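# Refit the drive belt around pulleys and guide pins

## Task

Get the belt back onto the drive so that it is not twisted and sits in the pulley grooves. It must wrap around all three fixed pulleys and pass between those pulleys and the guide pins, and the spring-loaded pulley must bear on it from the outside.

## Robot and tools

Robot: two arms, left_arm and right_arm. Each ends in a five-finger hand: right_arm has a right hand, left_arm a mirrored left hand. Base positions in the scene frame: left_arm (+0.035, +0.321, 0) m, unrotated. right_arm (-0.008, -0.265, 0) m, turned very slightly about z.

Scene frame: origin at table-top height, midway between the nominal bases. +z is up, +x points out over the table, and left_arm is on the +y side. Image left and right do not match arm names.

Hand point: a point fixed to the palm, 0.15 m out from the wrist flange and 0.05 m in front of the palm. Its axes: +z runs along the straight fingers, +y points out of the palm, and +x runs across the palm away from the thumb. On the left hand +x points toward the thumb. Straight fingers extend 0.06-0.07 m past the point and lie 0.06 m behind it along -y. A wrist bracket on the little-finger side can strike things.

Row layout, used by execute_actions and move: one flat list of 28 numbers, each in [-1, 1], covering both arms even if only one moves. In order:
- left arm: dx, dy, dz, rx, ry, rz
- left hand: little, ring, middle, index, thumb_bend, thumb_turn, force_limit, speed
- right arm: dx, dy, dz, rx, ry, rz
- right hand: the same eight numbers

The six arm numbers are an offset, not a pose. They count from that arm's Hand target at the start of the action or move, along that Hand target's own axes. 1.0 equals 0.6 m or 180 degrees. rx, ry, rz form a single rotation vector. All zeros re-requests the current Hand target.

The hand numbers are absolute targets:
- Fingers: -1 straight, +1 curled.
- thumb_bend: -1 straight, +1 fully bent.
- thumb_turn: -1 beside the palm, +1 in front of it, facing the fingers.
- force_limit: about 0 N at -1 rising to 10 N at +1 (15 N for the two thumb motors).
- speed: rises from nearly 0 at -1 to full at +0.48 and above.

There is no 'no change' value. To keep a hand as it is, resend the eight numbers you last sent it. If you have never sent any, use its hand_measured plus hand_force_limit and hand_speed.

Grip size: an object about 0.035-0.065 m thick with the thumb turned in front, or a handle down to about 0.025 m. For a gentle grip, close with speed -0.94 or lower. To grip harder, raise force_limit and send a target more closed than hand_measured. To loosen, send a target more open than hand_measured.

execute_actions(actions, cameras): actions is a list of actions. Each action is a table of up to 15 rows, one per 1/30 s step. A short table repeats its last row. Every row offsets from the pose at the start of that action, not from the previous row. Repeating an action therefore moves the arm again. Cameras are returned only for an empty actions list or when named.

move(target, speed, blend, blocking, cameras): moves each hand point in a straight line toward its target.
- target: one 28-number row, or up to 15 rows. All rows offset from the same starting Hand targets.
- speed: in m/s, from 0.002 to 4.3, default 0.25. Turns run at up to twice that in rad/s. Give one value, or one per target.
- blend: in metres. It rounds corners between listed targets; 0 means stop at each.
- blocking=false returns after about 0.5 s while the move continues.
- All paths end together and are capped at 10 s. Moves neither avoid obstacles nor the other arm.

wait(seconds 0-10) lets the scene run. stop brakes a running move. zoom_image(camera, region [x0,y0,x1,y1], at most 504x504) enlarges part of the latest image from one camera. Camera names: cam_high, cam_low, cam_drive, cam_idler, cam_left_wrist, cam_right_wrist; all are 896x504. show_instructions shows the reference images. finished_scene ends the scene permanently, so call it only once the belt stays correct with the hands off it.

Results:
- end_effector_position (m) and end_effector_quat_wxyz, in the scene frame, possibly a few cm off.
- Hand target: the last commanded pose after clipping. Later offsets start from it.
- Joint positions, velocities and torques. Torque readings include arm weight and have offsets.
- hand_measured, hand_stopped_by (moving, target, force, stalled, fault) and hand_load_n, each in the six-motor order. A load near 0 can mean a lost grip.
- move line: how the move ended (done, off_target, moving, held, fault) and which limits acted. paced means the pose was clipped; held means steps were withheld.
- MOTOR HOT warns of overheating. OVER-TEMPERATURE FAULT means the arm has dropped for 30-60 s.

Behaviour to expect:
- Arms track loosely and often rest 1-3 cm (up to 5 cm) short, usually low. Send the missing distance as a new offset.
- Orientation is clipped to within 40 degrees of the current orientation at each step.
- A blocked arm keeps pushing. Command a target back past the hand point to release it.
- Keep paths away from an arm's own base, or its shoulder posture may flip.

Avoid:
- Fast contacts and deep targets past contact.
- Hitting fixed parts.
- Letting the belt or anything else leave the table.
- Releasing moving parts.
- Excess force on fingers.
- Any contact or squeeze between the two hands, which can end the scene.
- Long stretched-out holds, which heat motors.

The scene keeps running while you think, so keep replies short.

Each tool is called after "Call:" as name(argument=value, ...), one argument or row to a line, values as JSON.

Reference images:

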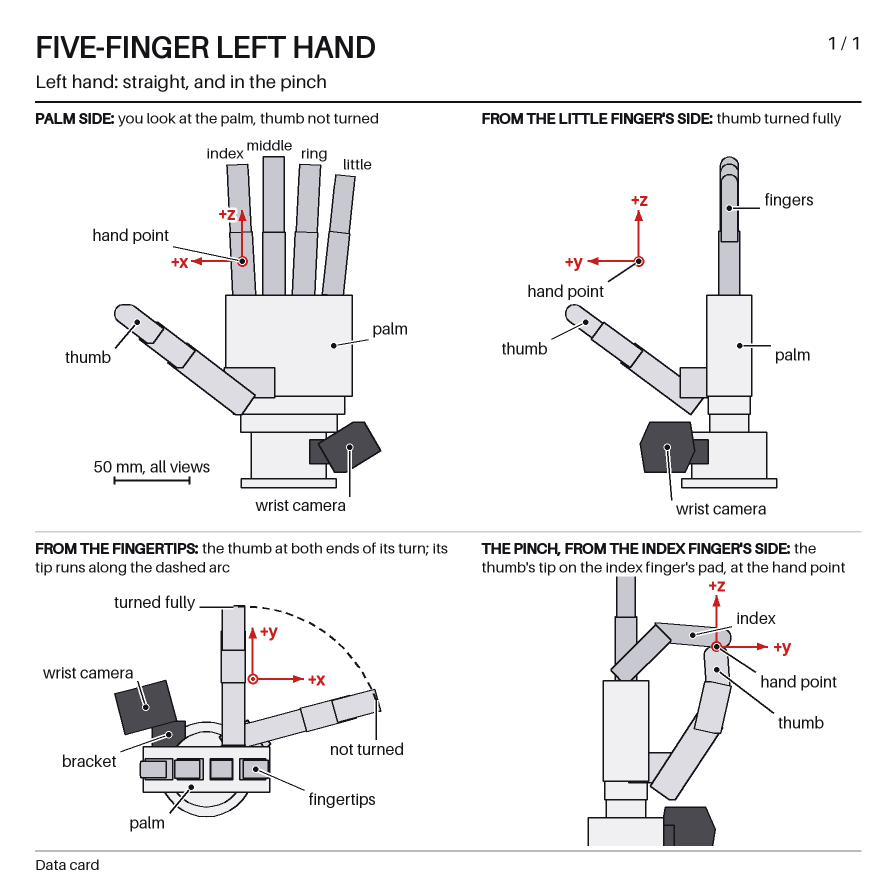

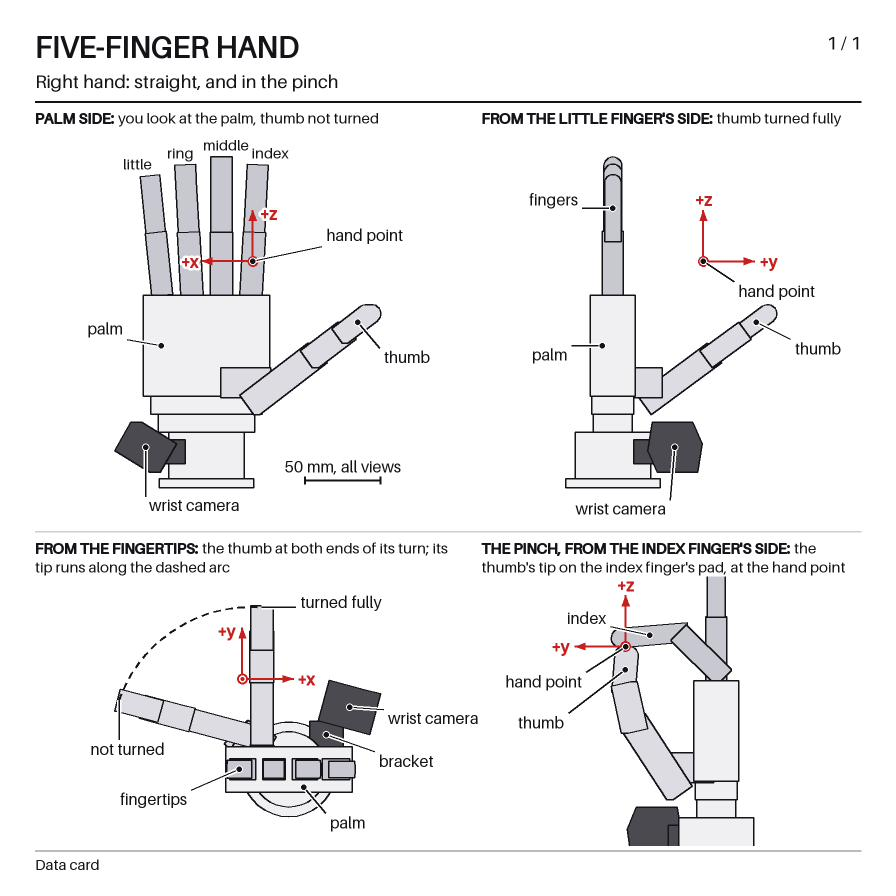

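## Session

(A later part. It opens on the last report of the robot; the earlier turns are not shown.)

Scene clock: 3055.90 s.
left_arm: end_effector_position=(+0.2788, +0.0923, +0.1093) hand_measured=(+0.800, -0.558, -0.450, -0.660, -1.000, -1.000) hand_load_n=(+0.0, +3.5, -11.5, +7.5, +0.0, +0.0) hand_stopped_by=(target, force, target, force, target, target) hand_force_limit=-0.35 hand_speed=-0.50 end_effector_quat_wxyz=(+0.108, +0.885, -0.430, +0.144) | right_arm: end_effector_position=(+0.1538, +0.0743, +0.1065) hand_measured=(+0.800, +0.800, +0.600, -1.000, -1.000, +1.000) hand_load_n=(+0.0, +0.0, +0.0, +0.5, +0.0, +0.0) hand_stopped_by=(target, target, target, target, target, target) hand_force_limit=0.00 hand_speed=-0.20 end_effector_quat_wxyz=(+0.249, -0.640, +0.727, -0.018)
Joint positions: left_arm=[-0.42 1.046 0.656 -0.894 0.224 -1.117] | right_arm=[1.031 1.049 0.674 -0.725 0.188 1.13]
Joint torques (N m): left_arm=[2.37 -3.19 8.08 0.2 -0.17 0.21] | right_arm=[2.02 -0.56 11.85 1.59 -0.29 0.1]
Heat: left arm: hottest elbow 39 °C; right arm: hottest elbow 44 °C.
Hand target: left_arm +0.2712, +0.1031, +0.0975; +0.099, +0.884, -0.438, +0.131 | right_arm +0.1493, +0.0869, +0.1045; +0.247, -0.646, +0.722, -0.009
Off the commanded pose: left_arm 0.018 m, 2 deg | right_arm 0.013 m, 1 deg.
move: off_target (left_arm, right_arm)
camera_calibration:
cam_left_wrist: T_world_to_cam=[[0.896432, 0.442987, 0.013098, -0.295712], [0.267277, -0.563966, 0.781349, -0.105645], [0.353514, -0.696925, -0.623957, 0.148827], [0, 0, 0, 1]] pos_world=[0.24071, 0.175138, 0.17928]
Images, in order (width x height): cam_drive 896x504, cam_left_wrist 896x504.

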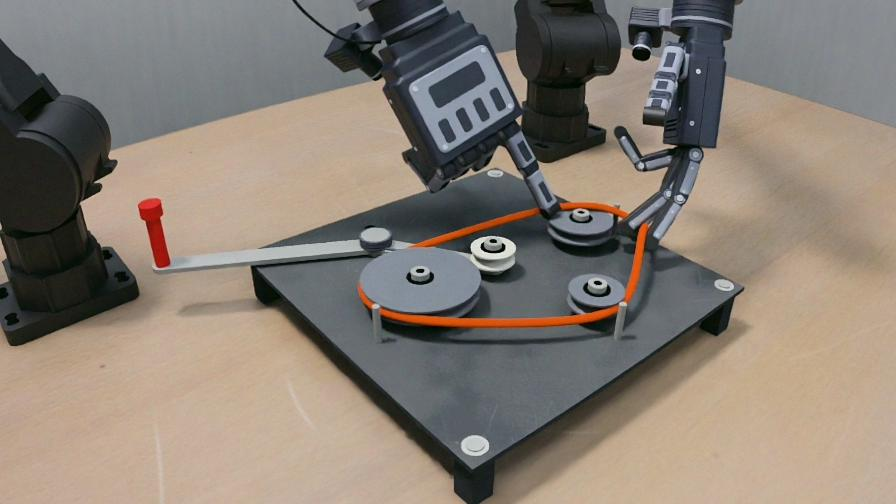

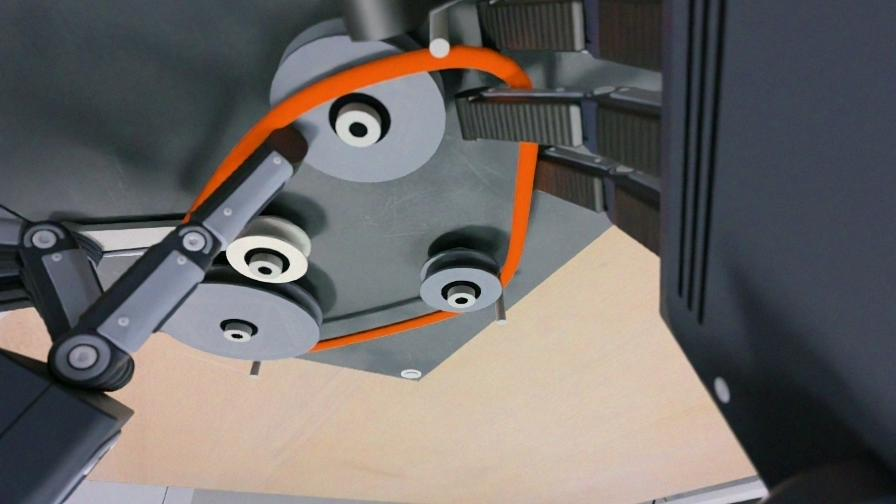

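Call:
move(
  target=[0,0,0,0,0,0,0.8,-0.45,-0.45,-0.5,-1,-1,-0.35,-0.5,-0.0185,0.009,-0.0017,0,0,0,0.8,0.8,0.6,-1,-1,1,0,-0.2],
  speed=0.04,
  cameras=["cam_left_wrist","cam_drive"],
)

Call:
zoom_image(
  camera="cam_drive",
  region=[500, 160, 660, 280],
)

Call:
zoom_image(
  camera="cam_left_wrist",
  region=[200, 0, 560, 240],
)

Scene clock: 3062.37 s.
left_arm: end_effector_position=(+0.2792, +0.0917, +0.1097) hand_measured=(+0.800, -0.558, -0.450, -0.660, -1.000, -1.000) hand_load_n=(+0.0, +4.5, -12.0, +8.0, +0.0, +0.0) hand_stopped_by=(target, force, target, force, target, target) hand_force_limit=-0.35 hand_speed=-0.50 end_effector_quat_wxyz=(+0.109, +0.884, -0.430, +0.145) | right_arm: end_effector_position=(+0.1507, +0.0779, +0.1052) hand_measured=(+0.800, +0.800, +0.600, -1.000, -1.000, +1.000) hand_load_n=(+0.0, +0.0, +0.0, +0.5, +0.0, +0.0) hand_stopped_by=(target, target, target, target, target, target) hand_force_limit=0.00 hand_speed=-0.20 end_effector_quat_wxyz=(+0.251, -0.634, +0.731, -0.023)
Joint positions: left_arm=[-0.42 1.046 0.656 -0.892 0.226 -1.117] | right_arm=[1.057 1.054 0.674 -0.725 0.214 1.165]
Joint torques (N m): left_arm=[2.37 -3.19 8.09 0.08 -0.27 0.2] | right_arm=[3.02 0.21 13.81 1.32 -0.61 0.02]
Heat: left arm: hottest elbow 39 °C; right arm: hottest elbow 44 °C.
Hand target: left_arm +0.2712, +0.1031, +0.0975; +0.099, +0.884, -0.438, +0.131 | right_arm +0.1445, +0.0978, +0.1074; +0.247, -0.646, +0.722, -0.009
Off the commanded pose: left_arm 0.019 m, 2 deg | right_arm 0.021 m, 2 deg.
move: off_target (left_arm, right_arm)
camera_calibration:
cam_left_wrist: T_world_to_cam=[[0.896682, 0.442483, 0.0130865, -0.295776], [0.265757, -0.561721, 0.783481, -0.10643], [0.354028, -0.699055, -0.621278, 0.148273], [0, 0, 0, 1]] pos_world=[0.241009, 0.174743, 0.179375]
Images, in order (width x height): cam_drive 896x504, cam_left_wrist 896x504.

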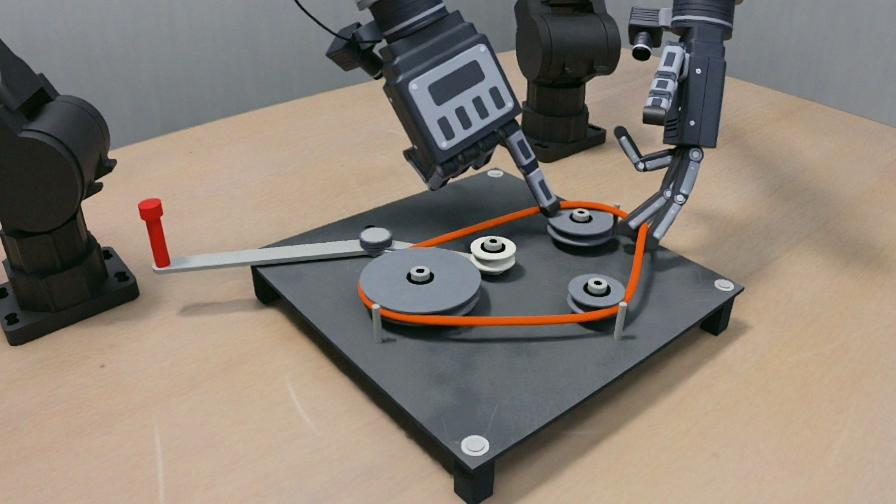

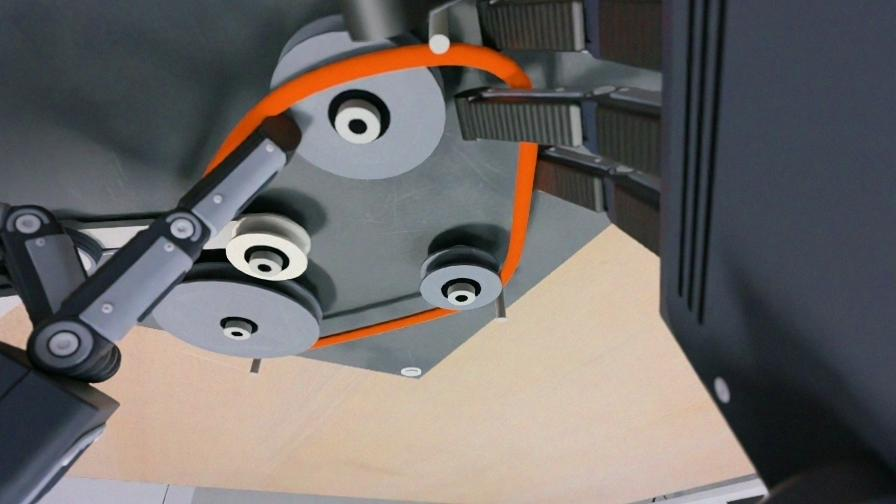

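Scaled by 3.150 from the camera's 896x504 image, which has a finer 1280x720 frame.

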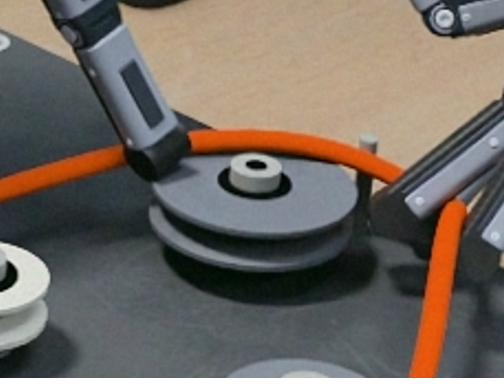

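Scaled by 1.400 from the camera's 896x504 image, which has a finer 1280x720 frame.

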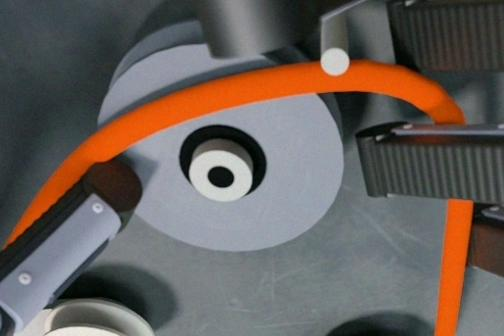

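Call:
move(
  target=[0,0,0,0,0,0,0.8,-0.45,-0.45,-0.5,-1,-1,-0.35,-0.5,-0.0173,0.0011,0.0007,0,0,0,0.8,0.8,0.6,-1,-1,1,0,-0.2],
  speed=0.04,
  cameras=["cam_left_wrist","cam_drive"],
)

Call:
zoom_image(
  camera="cam_drive",
  region=[500, 160, 660, 280],
)

Call:
zoom_image(
  camera="cam_left_wrist",
  region=[200, 0, 560, 240],
)

Scene clock: 3073.30 s.
left_arm: end_effector_position=(+0.2800, +0.0907, +0.1105) hand_measured=(+0.800, -0.558, -0.448, -0.660, -1.000, -1.000) hand_load_n=(+0.5, +5.5, -13.5, +8.0, +0.0, +0.0) hand_stopped_by=(target, force, target, force, target, target) hand_force_limit=-0.35 hand_speed=-0.50 end_effector_quat_wxyz=(+0.111, +0.883, -0.431, +0.148) | right_arm: end_effector_position=(+0.1507, +0.0851, +0.1061) hand_measured=(+0.800, +0.800, +0.600, -1.000, -1.000, +1.000) hand_load_n=(+0.0, +0.0, +0.0, +1.0, +0.0, +0.0) hand_stopped_by=(target, target, target, target, target, target) hand_force_limit=0.00 hand_speed=-0.20 end_effector_quat_wxyz=(+0.249, -0.634, +0.731, -0.025)
Joint positions: left_arm=[-0.42 1.046 0.656 -0.886 0.229 -1.117] | right_arm=[1.071 1.077 0.694 -0.731 0.223 1.177]
Joint torques (N m): left_arm=[2.37 -3.19 8.1 -0.14 -0.41 0.2] | right_arm=[2.9 0.03 13.96 1.37 -0.77 0.04]
Heat: left arm: hottest elbow 39 °C; right arm: hottest elbow 45 °C.
Hand target: left_arm +0.2712, +0.1031, +0.0975; +0.099, +0.884, -0.438, +0.131 | right_arm +0.1444, +0.1079, +0.1105; +0.247, -0.646, +0.722, -0.009
Off the commanded pose: left_arm 0.020 m, 2 deg | right_arm 0.024 m, 3 deg.
move: off_target (left_arm, right_arm)
camera_calibration:
cam_left_wrist: T_world_to_cam=[[0.897094, 0.441618, 0.0140083, -0.296166], [0.262348, -0.557905, 0.787347, -0.107605], [0.355522, -0.702649, -0.61635, 0.147146], [0, 0, 0, 1]] pos_world=[0.241605, 0.174151, 0.179565]
Images, in order (width x height): cam_drive 896x504, cam_left_wrist 896x504.

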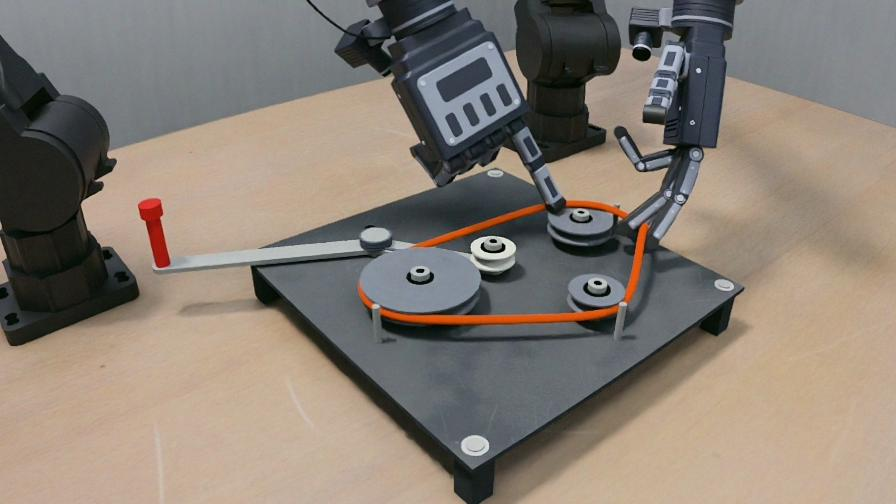

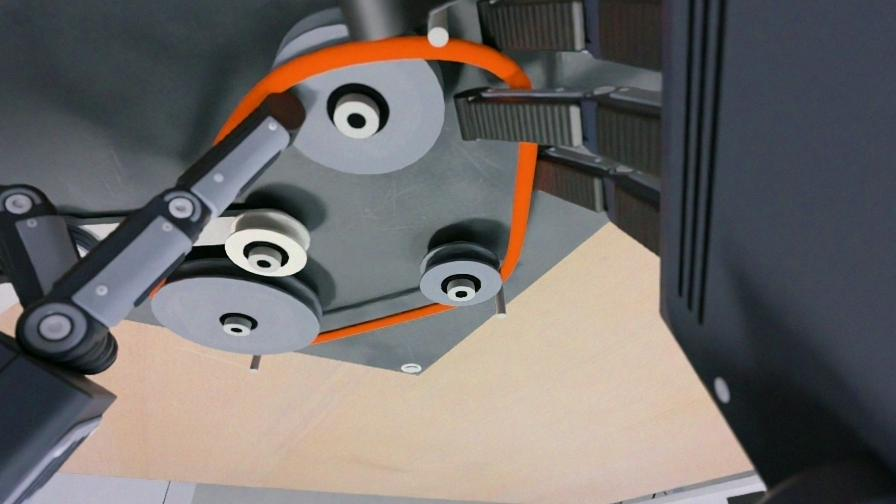

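Scaled by 3.150 from the camera's 896x504 image, which has a finer 1280x720 frame.

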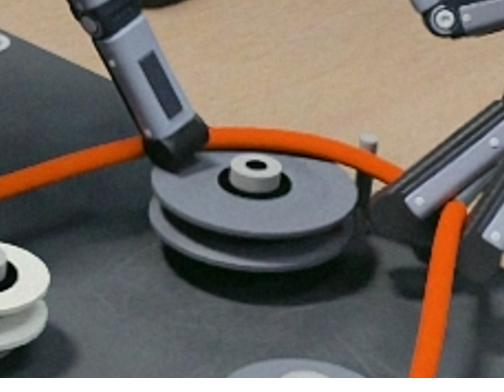

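Scaled by 1.400 from the camera's 896x504 image, which has a finer 1280x720 frame.

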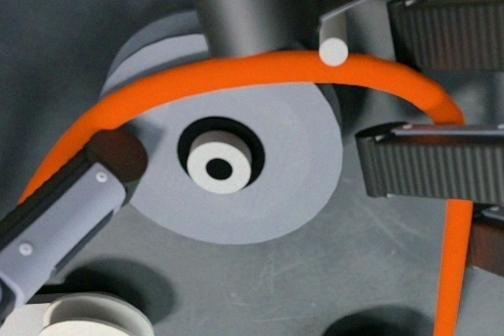

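Call:
move(
  target=[0.0036,0.0098,0.0053,0,0,0,0.8,-0.45,-0.45,-0.5,-1,-1,-0.35,-0.5,-0.0162,0.0038,0.003,0,0,0,0.8,0.8,0.6,-1,-1,1,0,-0.2],
  speed=0.04,
  cameras=["cam_left_wrist","cam_drive","cam_idler"],
)

Call:
zoom_image(
  camera="cam_drive",
  region=[500, 160, 660, 280],
)

Call:
zoom_image(
  camera="cam_left_wrist",
  region=[200, 0, 560, 240],
)

Scene clock: 3084.77 s.
left_arm: end_effector_position=(+0.2802, +0.0889, +0.1102) hand_measured=(+0.800, -0.558, -0.448, -0.660, -1.000, -1.000) hand_load_n=(+0.0, +6.0, -13.5, +8.0, +0.0, +0.0) hand_stopped_by=(target, force, target, force, target, target) hand_force_limit=-0.35 hand_speed=-0.50 end_effector_quat_wxyz=(+0.108, +0.881, -0.434, +0.151) | right_arm: end_effector_position=(+0.1517, +0.0913, +0.1059) hand_measured=(+0.800, +0.800, +0.600, -1.000, -1.000, +1.000) hand_load_n=(+0.0, +0.0, +0.0, +1.0, +0.0, +0.0) hand_stopped_by=(target, target, target, target, target, target) hand_force_limit=0.00 hand_speed=-0.20 end_effector_quat_wxyz=(+0.248, -0.632, +0.734, -0.029)
Joint positions: left_arm=[-0.429 1.046 0.656 -0.88 0.222 -1.117] | right_arm=[1.083 1.097 0.708 -0.731 0.236 1.194]
Joint torques (N m): left_arm=[1.2 -3.19 7.65 -0.01 -0.38 -0.01] | right_arm=[3.25 0.44 14.5 1.43 -0.95 0.06]
Heat: left arm: hottest elbow 39 °C; right arm: hottest elbow 46 °C.
Hand target: left_arm +0.2681, +0.0970, +0.0955; +0.099, +0.884, -0.438, +0.130 | right_arm +0.1434, +0.1179, +0.1114; +0.247, -0.646, +0.722, -0.009
Off the commanded pose: left_arm 0.021 m, 3 deg | right_arm 0.028 m, 3 deg.
move: off_target (left_arm, right_arm)
camera_calibration:
cam_left_wrist: T_world_to_cam=[[0.899792, 0.435675, 0.0237201, -0.296823], [0.251504, -0.562316, 0.787748, -0.105069], [0.35654, -0.702843, -0.615541, 0.145302], [0, 0, 0, 1]] pos_world=[0.241698, 0.172361, 0.179248]
Images, in order (width x height): cam_drive 896x504, cam_idler 896x504, cam_left_wrist 896x504.

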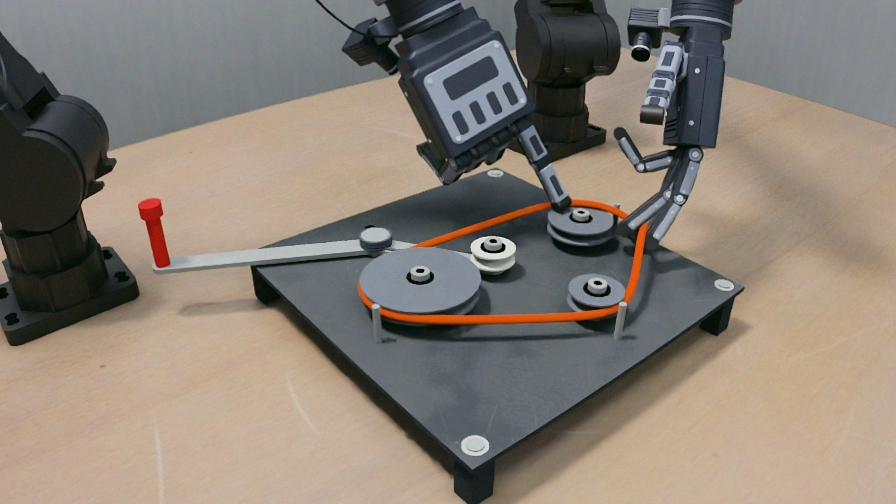

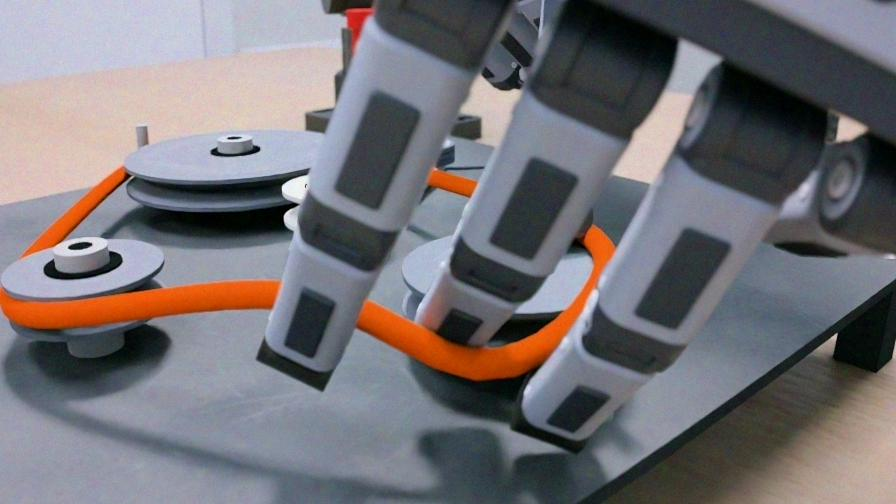

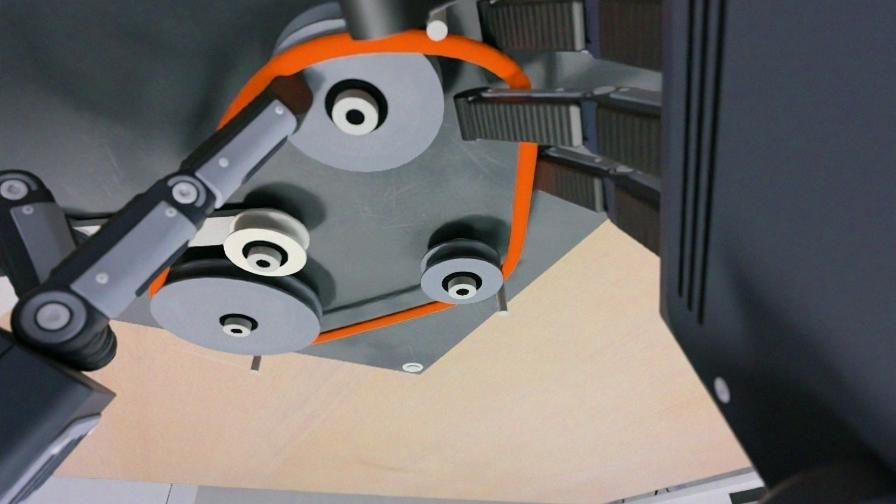

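Scaled by 3.150 from the camera's 896x504 image, which has a finer 1280x720 frame.

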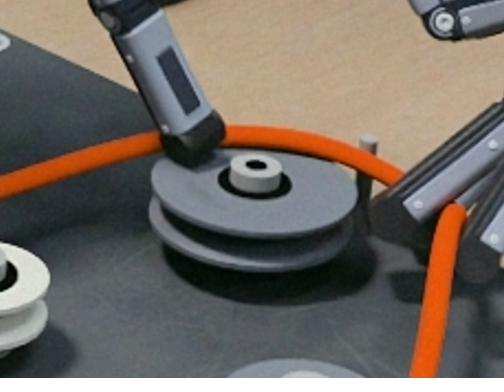

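Scaled by 1.400 from the camera's 896x504 image, which has a finer 1280x720 frame.

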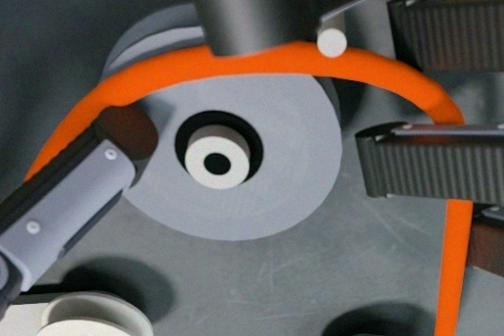

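Call:
move(
  target=[-0.0022,0.0095,0.0035,0,0,0,0.8,-0.45,-0.45,-0.5,-1,-1,-0.35,-0.5,-0.0165,-0.0038,0.0062,0,0,0,0.8,0.8,0.6,-1,-1,1,0,-0.2],
  speed=0.04,
  cameras=["cam_left_wrist","cam_drive","cam_idler"],
)

Call:
zoom_image(
  camera="cam_drive",
  region=[500, 160, 660, 280],
)

Call:
zoom_image(
  camera="cam_left_wrist",
  region=[200, 0, 560, 240],
)

Scene clock: 3095.70 s.
left_arm: end_effector_position=(+0.2788, +0.0873, +0.1077) hand_measured=(+0.800, -0.558, -0.448, -0.660, -1.000, -1.000) hand_load_n=(+0.0, +7.0, -13.0, +8.0, +0.0, +0.0) hand_stopped_by=(target, force, target, force, target, target) hand_force_limit=-0.35 hand_speed=-0.50 end_effector_quat_wxyz=(+0.104, +0.882, -0.434, +0.153) | right_arm: end_effector_position=(+0.1545, +0.0980, +0.1062) hand_measured=(+0.800, +0.800, +0.600, -1.000, -1.000, +1.000) hand_load_n=(+0.0, +0.0, +0.0, +0.5, +0.0, +0.0) hand_stopped_by=(target, target, target, target, target, target) hand_force_limit=0.00 hand_speed=-0.20 end_effector_quat_wxyz=(+0.247, -0.632, +0.734, -0.030)
Joint positions: left_arm=[-0.441 1.041 0.647 -0.867 0.21 -1.129] | right_arm=[1.085 1.122 0.728 -0.731 0.237 1.196]
Joint torques (N m): left_arm=[0.67 -3.43 7.43 -0.2 -0.11 -0.03] | right_arm=[3.55 0.38 15.08 1.63 -1.02 0.04]
Heat: left arm: hottest elbow 39 °C; right arm: hottest elbow 47 °C.
Hand target: left_arm +0.2631, +0.0941, +0.0934; +0.099, +0.884, -0.438, +0.130 | right_arm +0.1472, +0.1279, +0.1123; +0.247, -0.646, +0.722, -0.009
Off the commanded pose: left_arm 0.022 m, 3 deg | right_arm 0.031 m, 3 deg.
move: off_target (left_arm, right_arm)
camera_calibration:
cam_left_wrist: T_world_to_cam=[[0.898707, 0.437299, 0.0330941, -0.295756], [0.246205, -0.56555, 0.787106, -0.101857], [0.362917, -0.69923, -0.615929, 0.141044], [0, 0, 0, 1]] pos_world=[0.239688, 0.170351, 0.176833]
Images, in order (width x height): cam_drive 896x504, cam_idler 896x504, cam_left_wrist 896x504.

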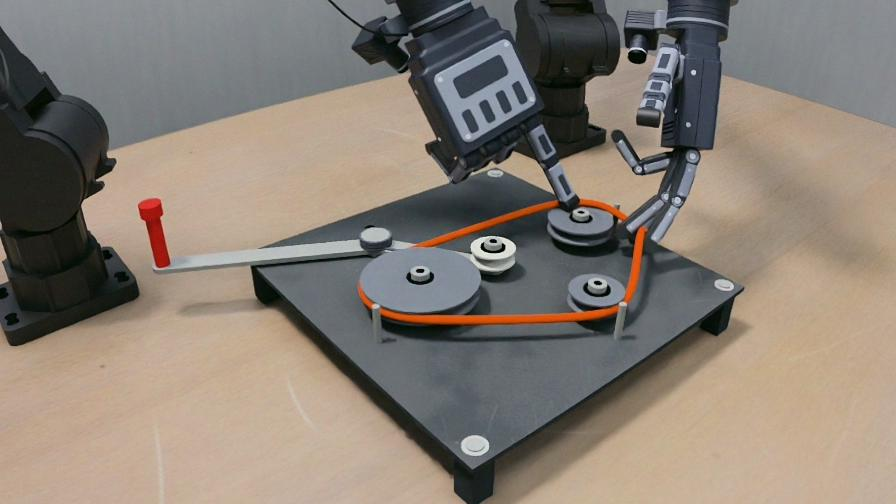

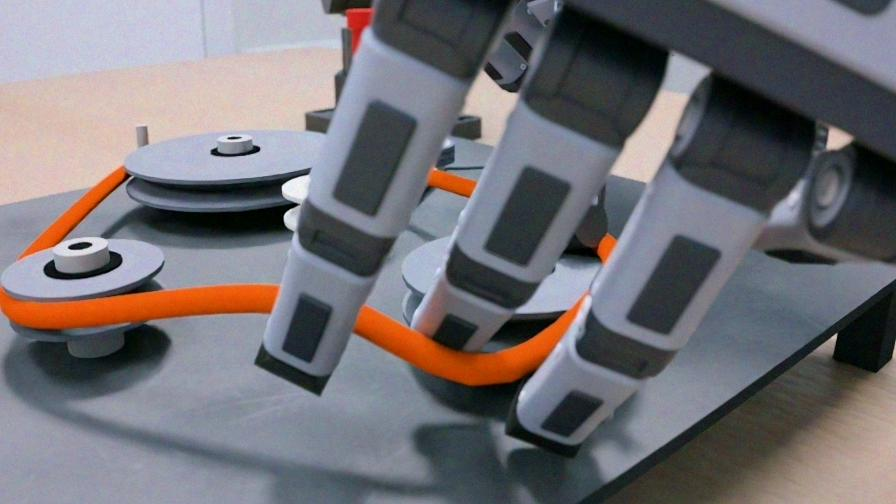

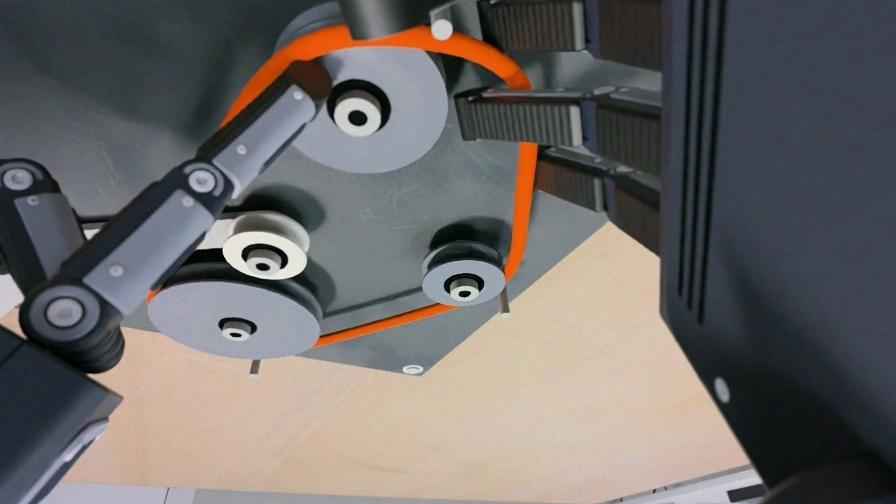

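Scaled by 3.150 from the camera's 896x504 image, which has a finer 1280x720 frame.

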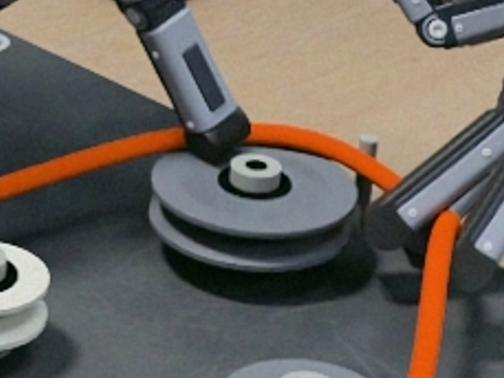

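Scaled by 1.400 from the camera's 896x504 image, which has a finer 1280x720 frame.

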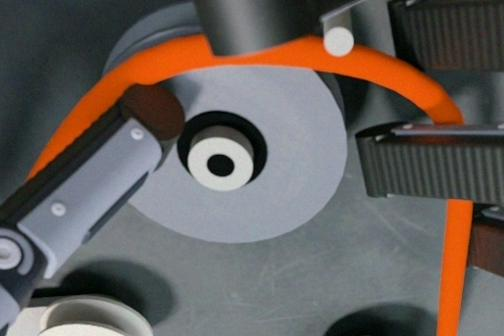

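Call:
move(
  target=[0.0,0.0083,0.0005,0,0,0,0.8,-0.45,-0.45,-0.5,-1,-1,-0.35,-0.5,-0.0078,0.0102,-0.0027,0,0,0,0.8,0.8,0.6,-1,-1,1,0,-0.2],
  speed=0.04,
  cameras=["cam_left_wrist","cam_drive","cam_idler"],
)

Call:
zoom_image(
  camera="cam_drive",
  region=[500, 160, 660, 280],
)

Call:
zoom_image(
  camera="cam_left_wrist",
  region=[200, 0, 560, 240],
)

Scene clock: 3103.97 s.
left_arm: end_effector_position=(+0.2775, +0.0845, +0.1082) hand_measured=(+0.800, -0.558, -0.448, -0.660, -1.000, -1.000) hand_load_n=(+0.0, +8.5, -13.5, +8.5, -0.5, +0.0) hand_stopped_by=(target, force, target, force, target, target) hand_force_limit=-0.35 hand_speed=-0.50 end_effector_quat_wxyz=(+0.101, +0.882, -0.433, +0.156) | right_arm: end_effector_position=(+0.1533, +0.1007, +0.1059) hand_measured=(+0.800, +0.800, +0.600, -1.000, -1.000, +1.000) hand_load_n=(+0.0, +0.0, +0.0, +1.0, +0.0, +0.0) hand_stopped_by=(target, target, target, target, target, target) hand_force_limit=0.00 hand_speed=-0.20 end_effector_quat_wxyz=(+0.247, -0.628, +0.737, -0.034)
Joint positions: left_arm=[-0.456 1.035 0.644 -0.862 0.201 -1.146] | right_arm=[1.101 1.128 0.733 -0.735 0.256 1.219]
Joint torques (N m): left_arm=[0.44 -3.43 7.31 -0.36 0.12 -0.06] | right_arm=[4.01 -0.09 15.2 1.51 -1.26 0.01]
Heat: left arm: hottest elbow 39 °C; right arm: hottest elbow 48 °C.
Hand target: left_arm +0.2591, +0.0909, +0.0935; +0.100, +0.884, -0.438, +0.131 | right_arm +0.1412, +0.1328, +0.1134; +0.247, -0.646, +0.722, -0.009
Off the commanded pose: left_arm 0.024 m, 3 deg | right_arm 0.035 m, 4 deg.
move: off_target (left_arm, right_arm)
camera_calibration:
cam_left_wrist: T_world_to_cam=[[0.8967, 0.440881, 0.0394037, -0.293793], [0.243435, -0.565542, 0.787973, -0.102762], [0.369687, -0.696983, -0.614448, 0.137636], [0, 0, 0, 1]] pos_world=[0.237578, 0.167341, 0.17712]
Images, in order (width x height): cam_drive 896x504, cam_idler 896x504, cam_left_wrist 896x504.

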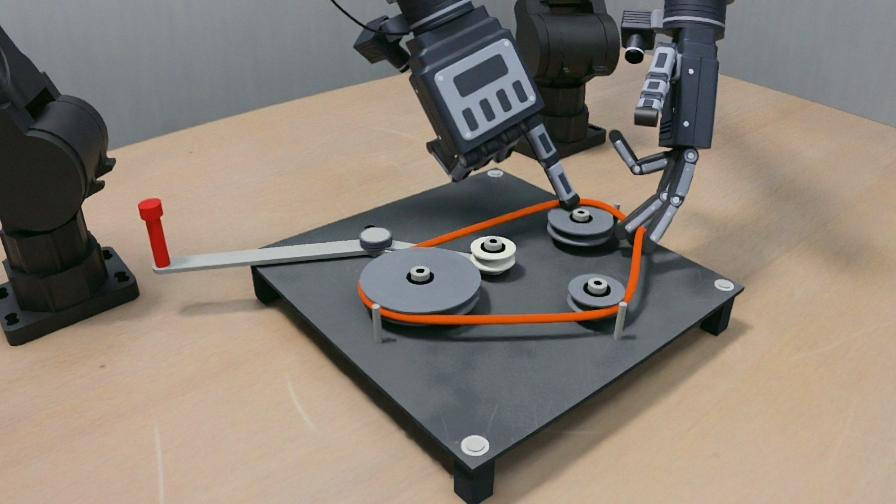

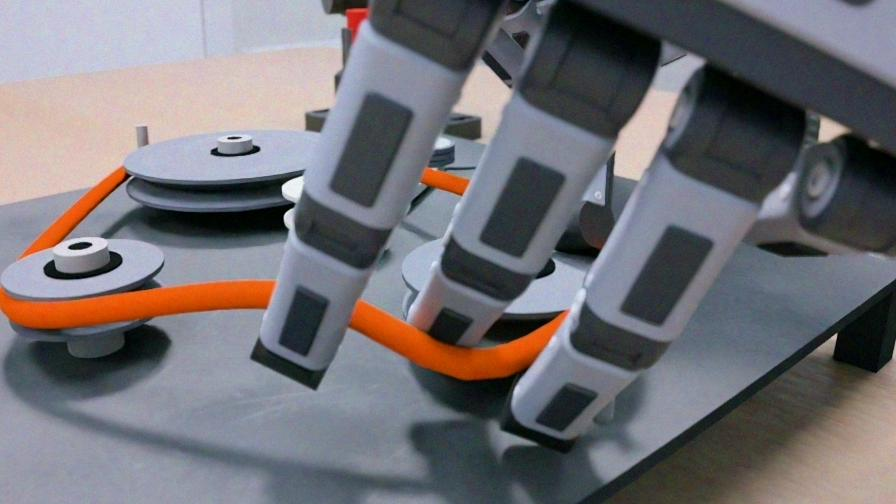

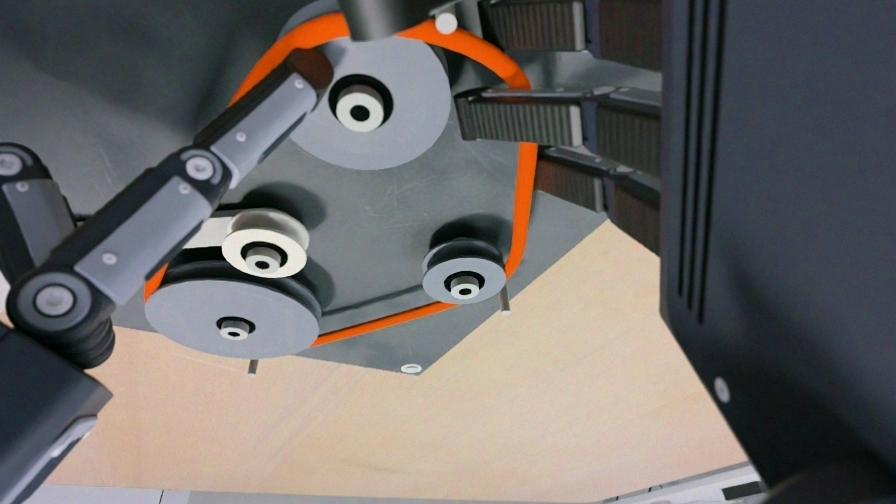

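Scaled by 3.150 from the camera's 896x504 image, which has a finer 1280x720 frame.

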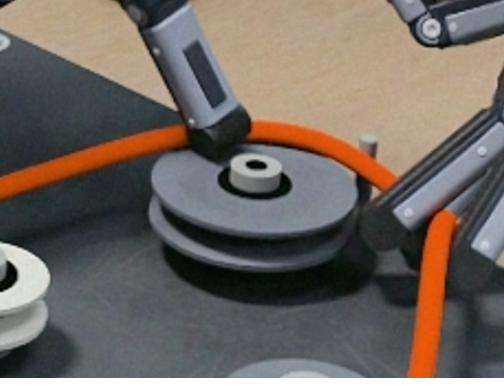

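Scaled by 1.400 from the camera's 896x504 image, which has a finer 1280x720 frame.

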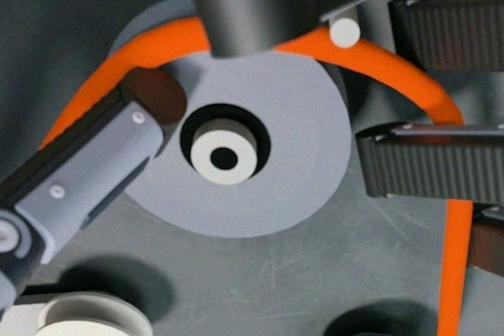

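Call:
move(
  target=[0.0,0.0,0.0,0,0,0,0.8,-0.45,-0.45,-0.5,-1,-1,-0.35,-0.5,-0.0062,0.0095,-0.0022,0,0,0,0.8,0.8,0.6,-1,-1,1,0,-0.2],
  speed=0.04,
  cameras=["cam_left_wrist","cam_drive"],
)

Call:
zoom_image(
  camera="cam_drive",
  region=[500, 160, 660, 280],
)

Call:
zoom_image(
  camera="cam_left_wrist",
  region=[200, 0, 560, 240],
)

Scene clock: 3111.87 s.
left_arm: end_effector_position=(+0.2773, +0.0843, +0.1082) hand_measured=(+0.800, -0.558, -0.448, -0.660, -1.000, -1.000) hand_load_n=(+0.0, +8.5, -14.0, +8.5, +0.0, +0.0) hand_stopped_by=(target, force, target, force, target, target) hand_force_limit=-0.35 hand_speed=-0.50 end_effector_quat_wxyz=(+0.101, +0.882, -0.433, +0.156) | right_arm: end_effector_position=(+0.1513, +0.1026, +0.1056) hand_measured=(+0.800, +0.800, +0.600, -1.000, -1.000, +1.000) hand_load_n=(+0.0, +0.0, +0.5, +1.0, +0.0, +0.0) hand_stopped_by=(target, target, target, target, target, target) hand_force_limit=0.00 hand_speed=-0.20 end_effector_quat_wxyz=(+0.248, -0.624, +0.740, -0.038)
Joint positions: left_arm=[-0.457 1.035 0.644 -0.862 0.2 -1.147] | right_arm=[1.116 1.132 0.736 -0.741 0.271 1.242]
Joint torques (N m): left_arm=[0.5 -3.43 7.31 -0.36 0.12 -0.06] | right_arm=[4.19 0.26 15.39 1.54 -1.56 -0.06]
Heat: left arm: hottest elbow 39 °C; right arm: hottest elbow 48 °C.
Hand target: left_arm +0.2592, +0.0910, +0.0935; +0.099, +0.884, -0.438, +0.131 | right_arm +0.1355, +0.1368, +0.1139; +0.247, -0.646, +0.722, -0.009
Off the commanded pose: left_arm 0.024 m, 3 deg | right_arm 0.039 m, 5 deg.
move: off_target (left_arm, right_arm)
camera_calibration:
cam_left_wrist: T_world_to_cam=[[0.897016, 0.440227, 0.0395198, -0.293513], [0.243032, -0.56593, 0.787819, -0.102638], [0.369185, -0.697082, -0.614638, 0.13774], [0, 0, 0, 1]] pos_world=[0.237379, 0.167143, 0.17712]
Images, in order (width x height): cam_drive 896x504, cam_left_wrist 896x504.

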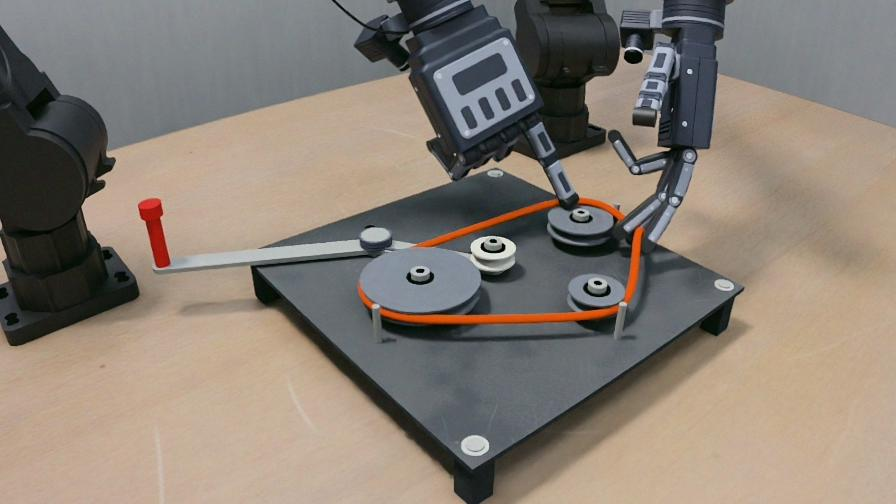

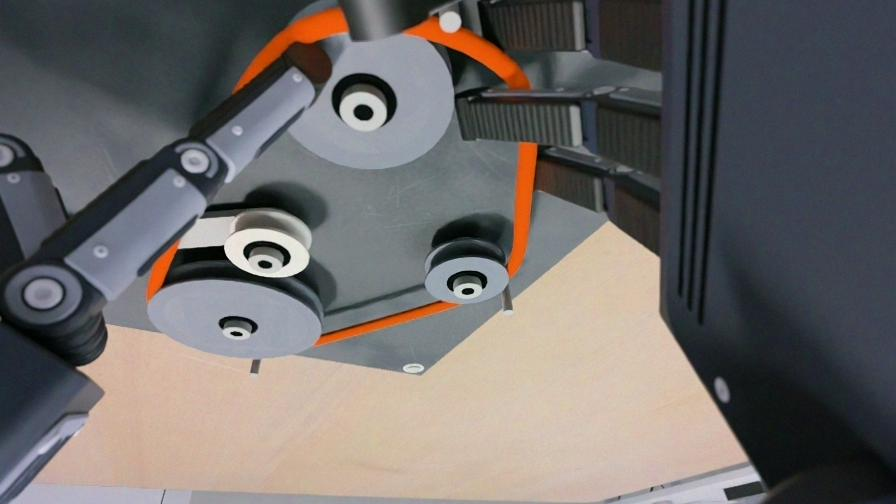

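Scaled by 3.150 from the camera's 896x504 image, which has a finer 1280x720 frame.

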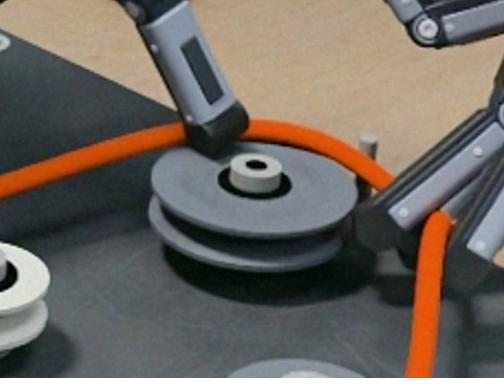

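Scaled by 1.400 from the camera's 896x504 image, which has a finer 1280x720 frame.

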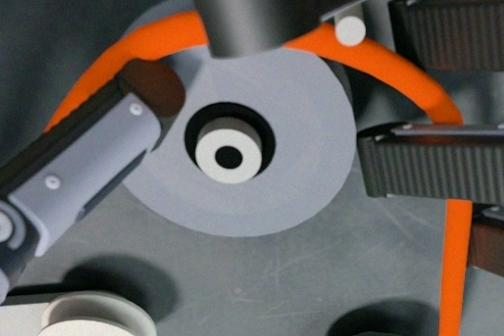

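Call:
move(
  target=[0.01,0.008,0.0039,0,0,0,0.8,-0.45,-0.45,-0.5,-1,-1,-0.35,-0.5,-0.0062,0.0048,-0.001,0,0,0,0.8,0.8,0.6,-1,-1,1,0,-0.2],
  speed=0.04,
  cameras=["cam_left_wrist","cam_drive","cam_idler"],
)

Call:
zoom_image(
  camera="cam_drive",
  region=[500, 160, 660, 280],
)

Call:
zoom_image(
  camera="cam_left_wrist",
  region=[200, 0, 560, 240],
)

Scene clock: 3122.30 s.
left_arm: end_effector_position=(+0.2759, +0.0806, +0.1072) hand_measured=(+0.800, -0.558, -0.448, -0.660, -1.000, -1.000) hand_load_n=(+0.0, +8.0, -13.0, +9.0, +0.0, +0.0) hand_stopped_by=(target, force, target, force, target, target) hand_force_limit=-0.35 hand_speed=-0.50 end_effector_quat_wxyz=(+0.097, +0.883, -0.432, +0.156) | right_arm: end_effector_position=(+0.1489, +0.1070, +0.1053) hand_measured=(+0.800, +0.800, +0.600, -1.000, -1.000, +1.000) hand_load_n=(+0.0, +0.0, +0.0, +1.0, +0.0, +0.0) hand_stopped_by=(target, target, target, target, target, target) hand_force_limit=0.00 hand_speed=-0.20 end_effector_quat_wxyz=(+0.247, -0.625, +0.740, -0.038)
Joint positions: left_arm=[-0.478 1.035 0.644 -0.859 0.185 -1.169] | right_arm=[1.128 1.143 0.743 -0.742 0.276 1.253]
Joint torques (N m): left_arm=[0.03 -2.73 7.88 -0.09 0.5 -0.08] | right_arm=[4.07 -0.91 15.39 1.31 -1.5 -0.01]
Heat: left arm: hottest elbow 39 °C; right arm: hottest elbow 49 °C.
Hand target: left_arm +0.2591, +0.0829, +0.0935; +0.100, +0.884, -0.438, +0.131 | right_arm +0.1329, +0.1405, +0.1147; +0.247, -0.646, +0.722, -0.009
Off the commanded pose: left_arm 0.022 m, 3 deg | right_arm 0.038 m, 5 deg.
move: off_target (left_arm, right_arm)
camera_calibration:
cam_left_wrist: T_world_to_cam=[[0.89463, 0.444563, 0.0447323, -0.290908], [0.244409, -0.570722, 0.783926, -0.103218], [0.374034, -0.690391, -0.61924, 0.133699], [0, 0, 0, 1]] pos_world=[0.235474, 0.162723, 0.17672]
Images, in order (width x height): cam_drive 896x504, cam_idler 896x504, cam_left_wrist 896x504.

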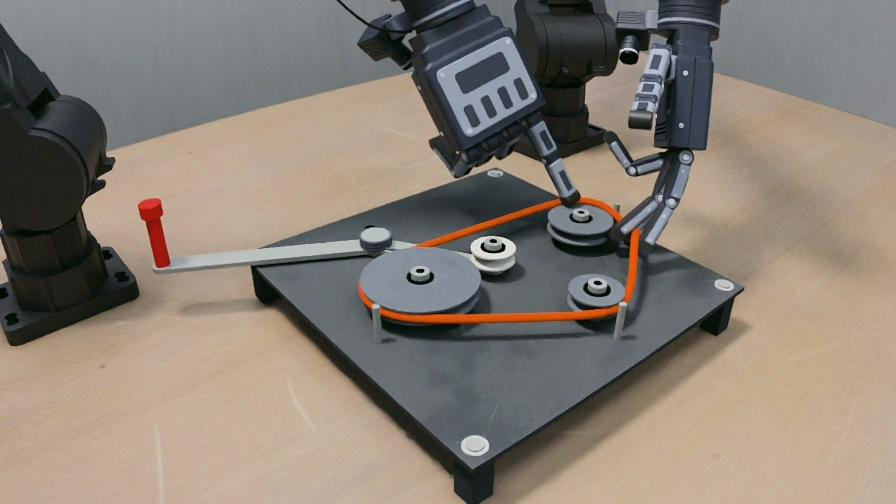

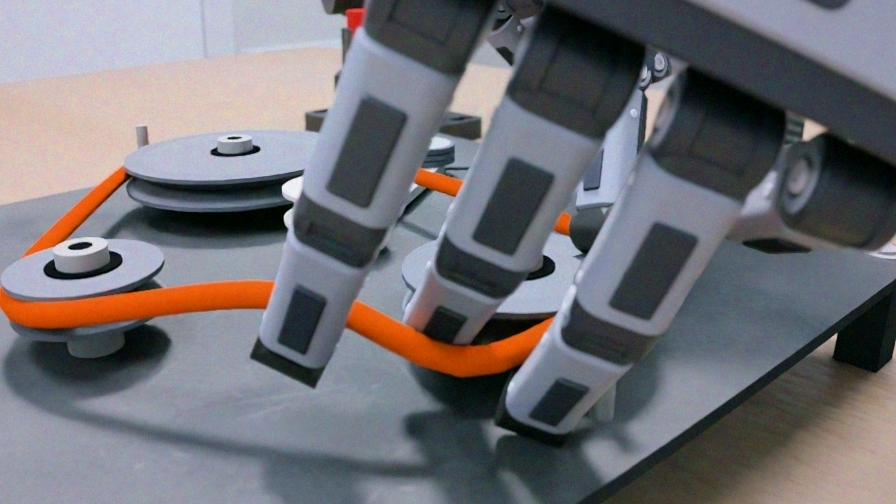

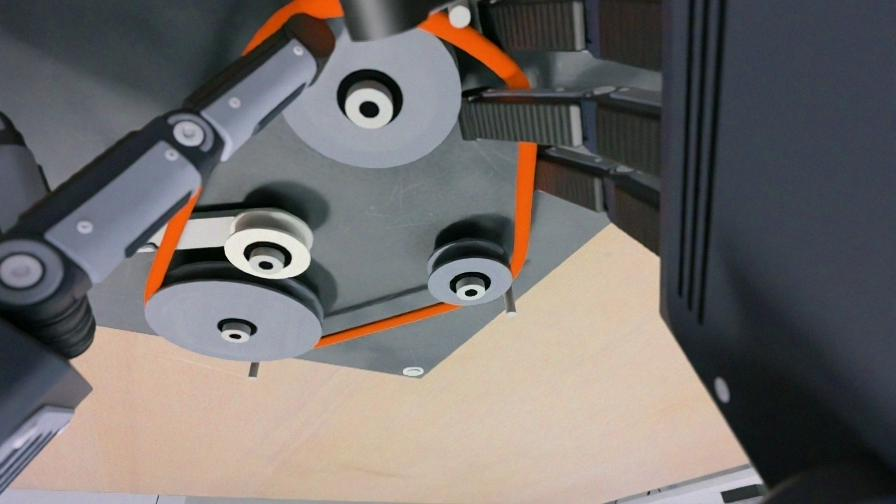

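Scaled by 3.150 from the camera's 896x504 image, which has a finer 1280x720 frame.

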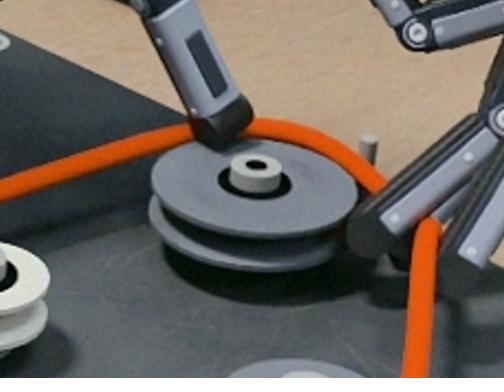

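Scaled by 1.400 from the camera's 896x504 image, which has a finer 1280x720 frame.

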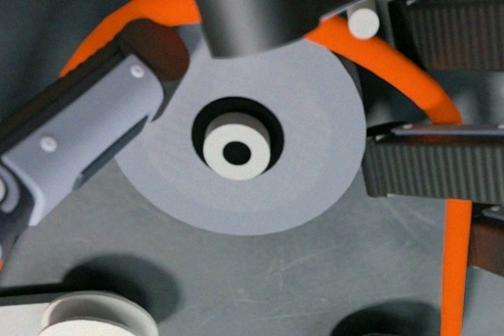

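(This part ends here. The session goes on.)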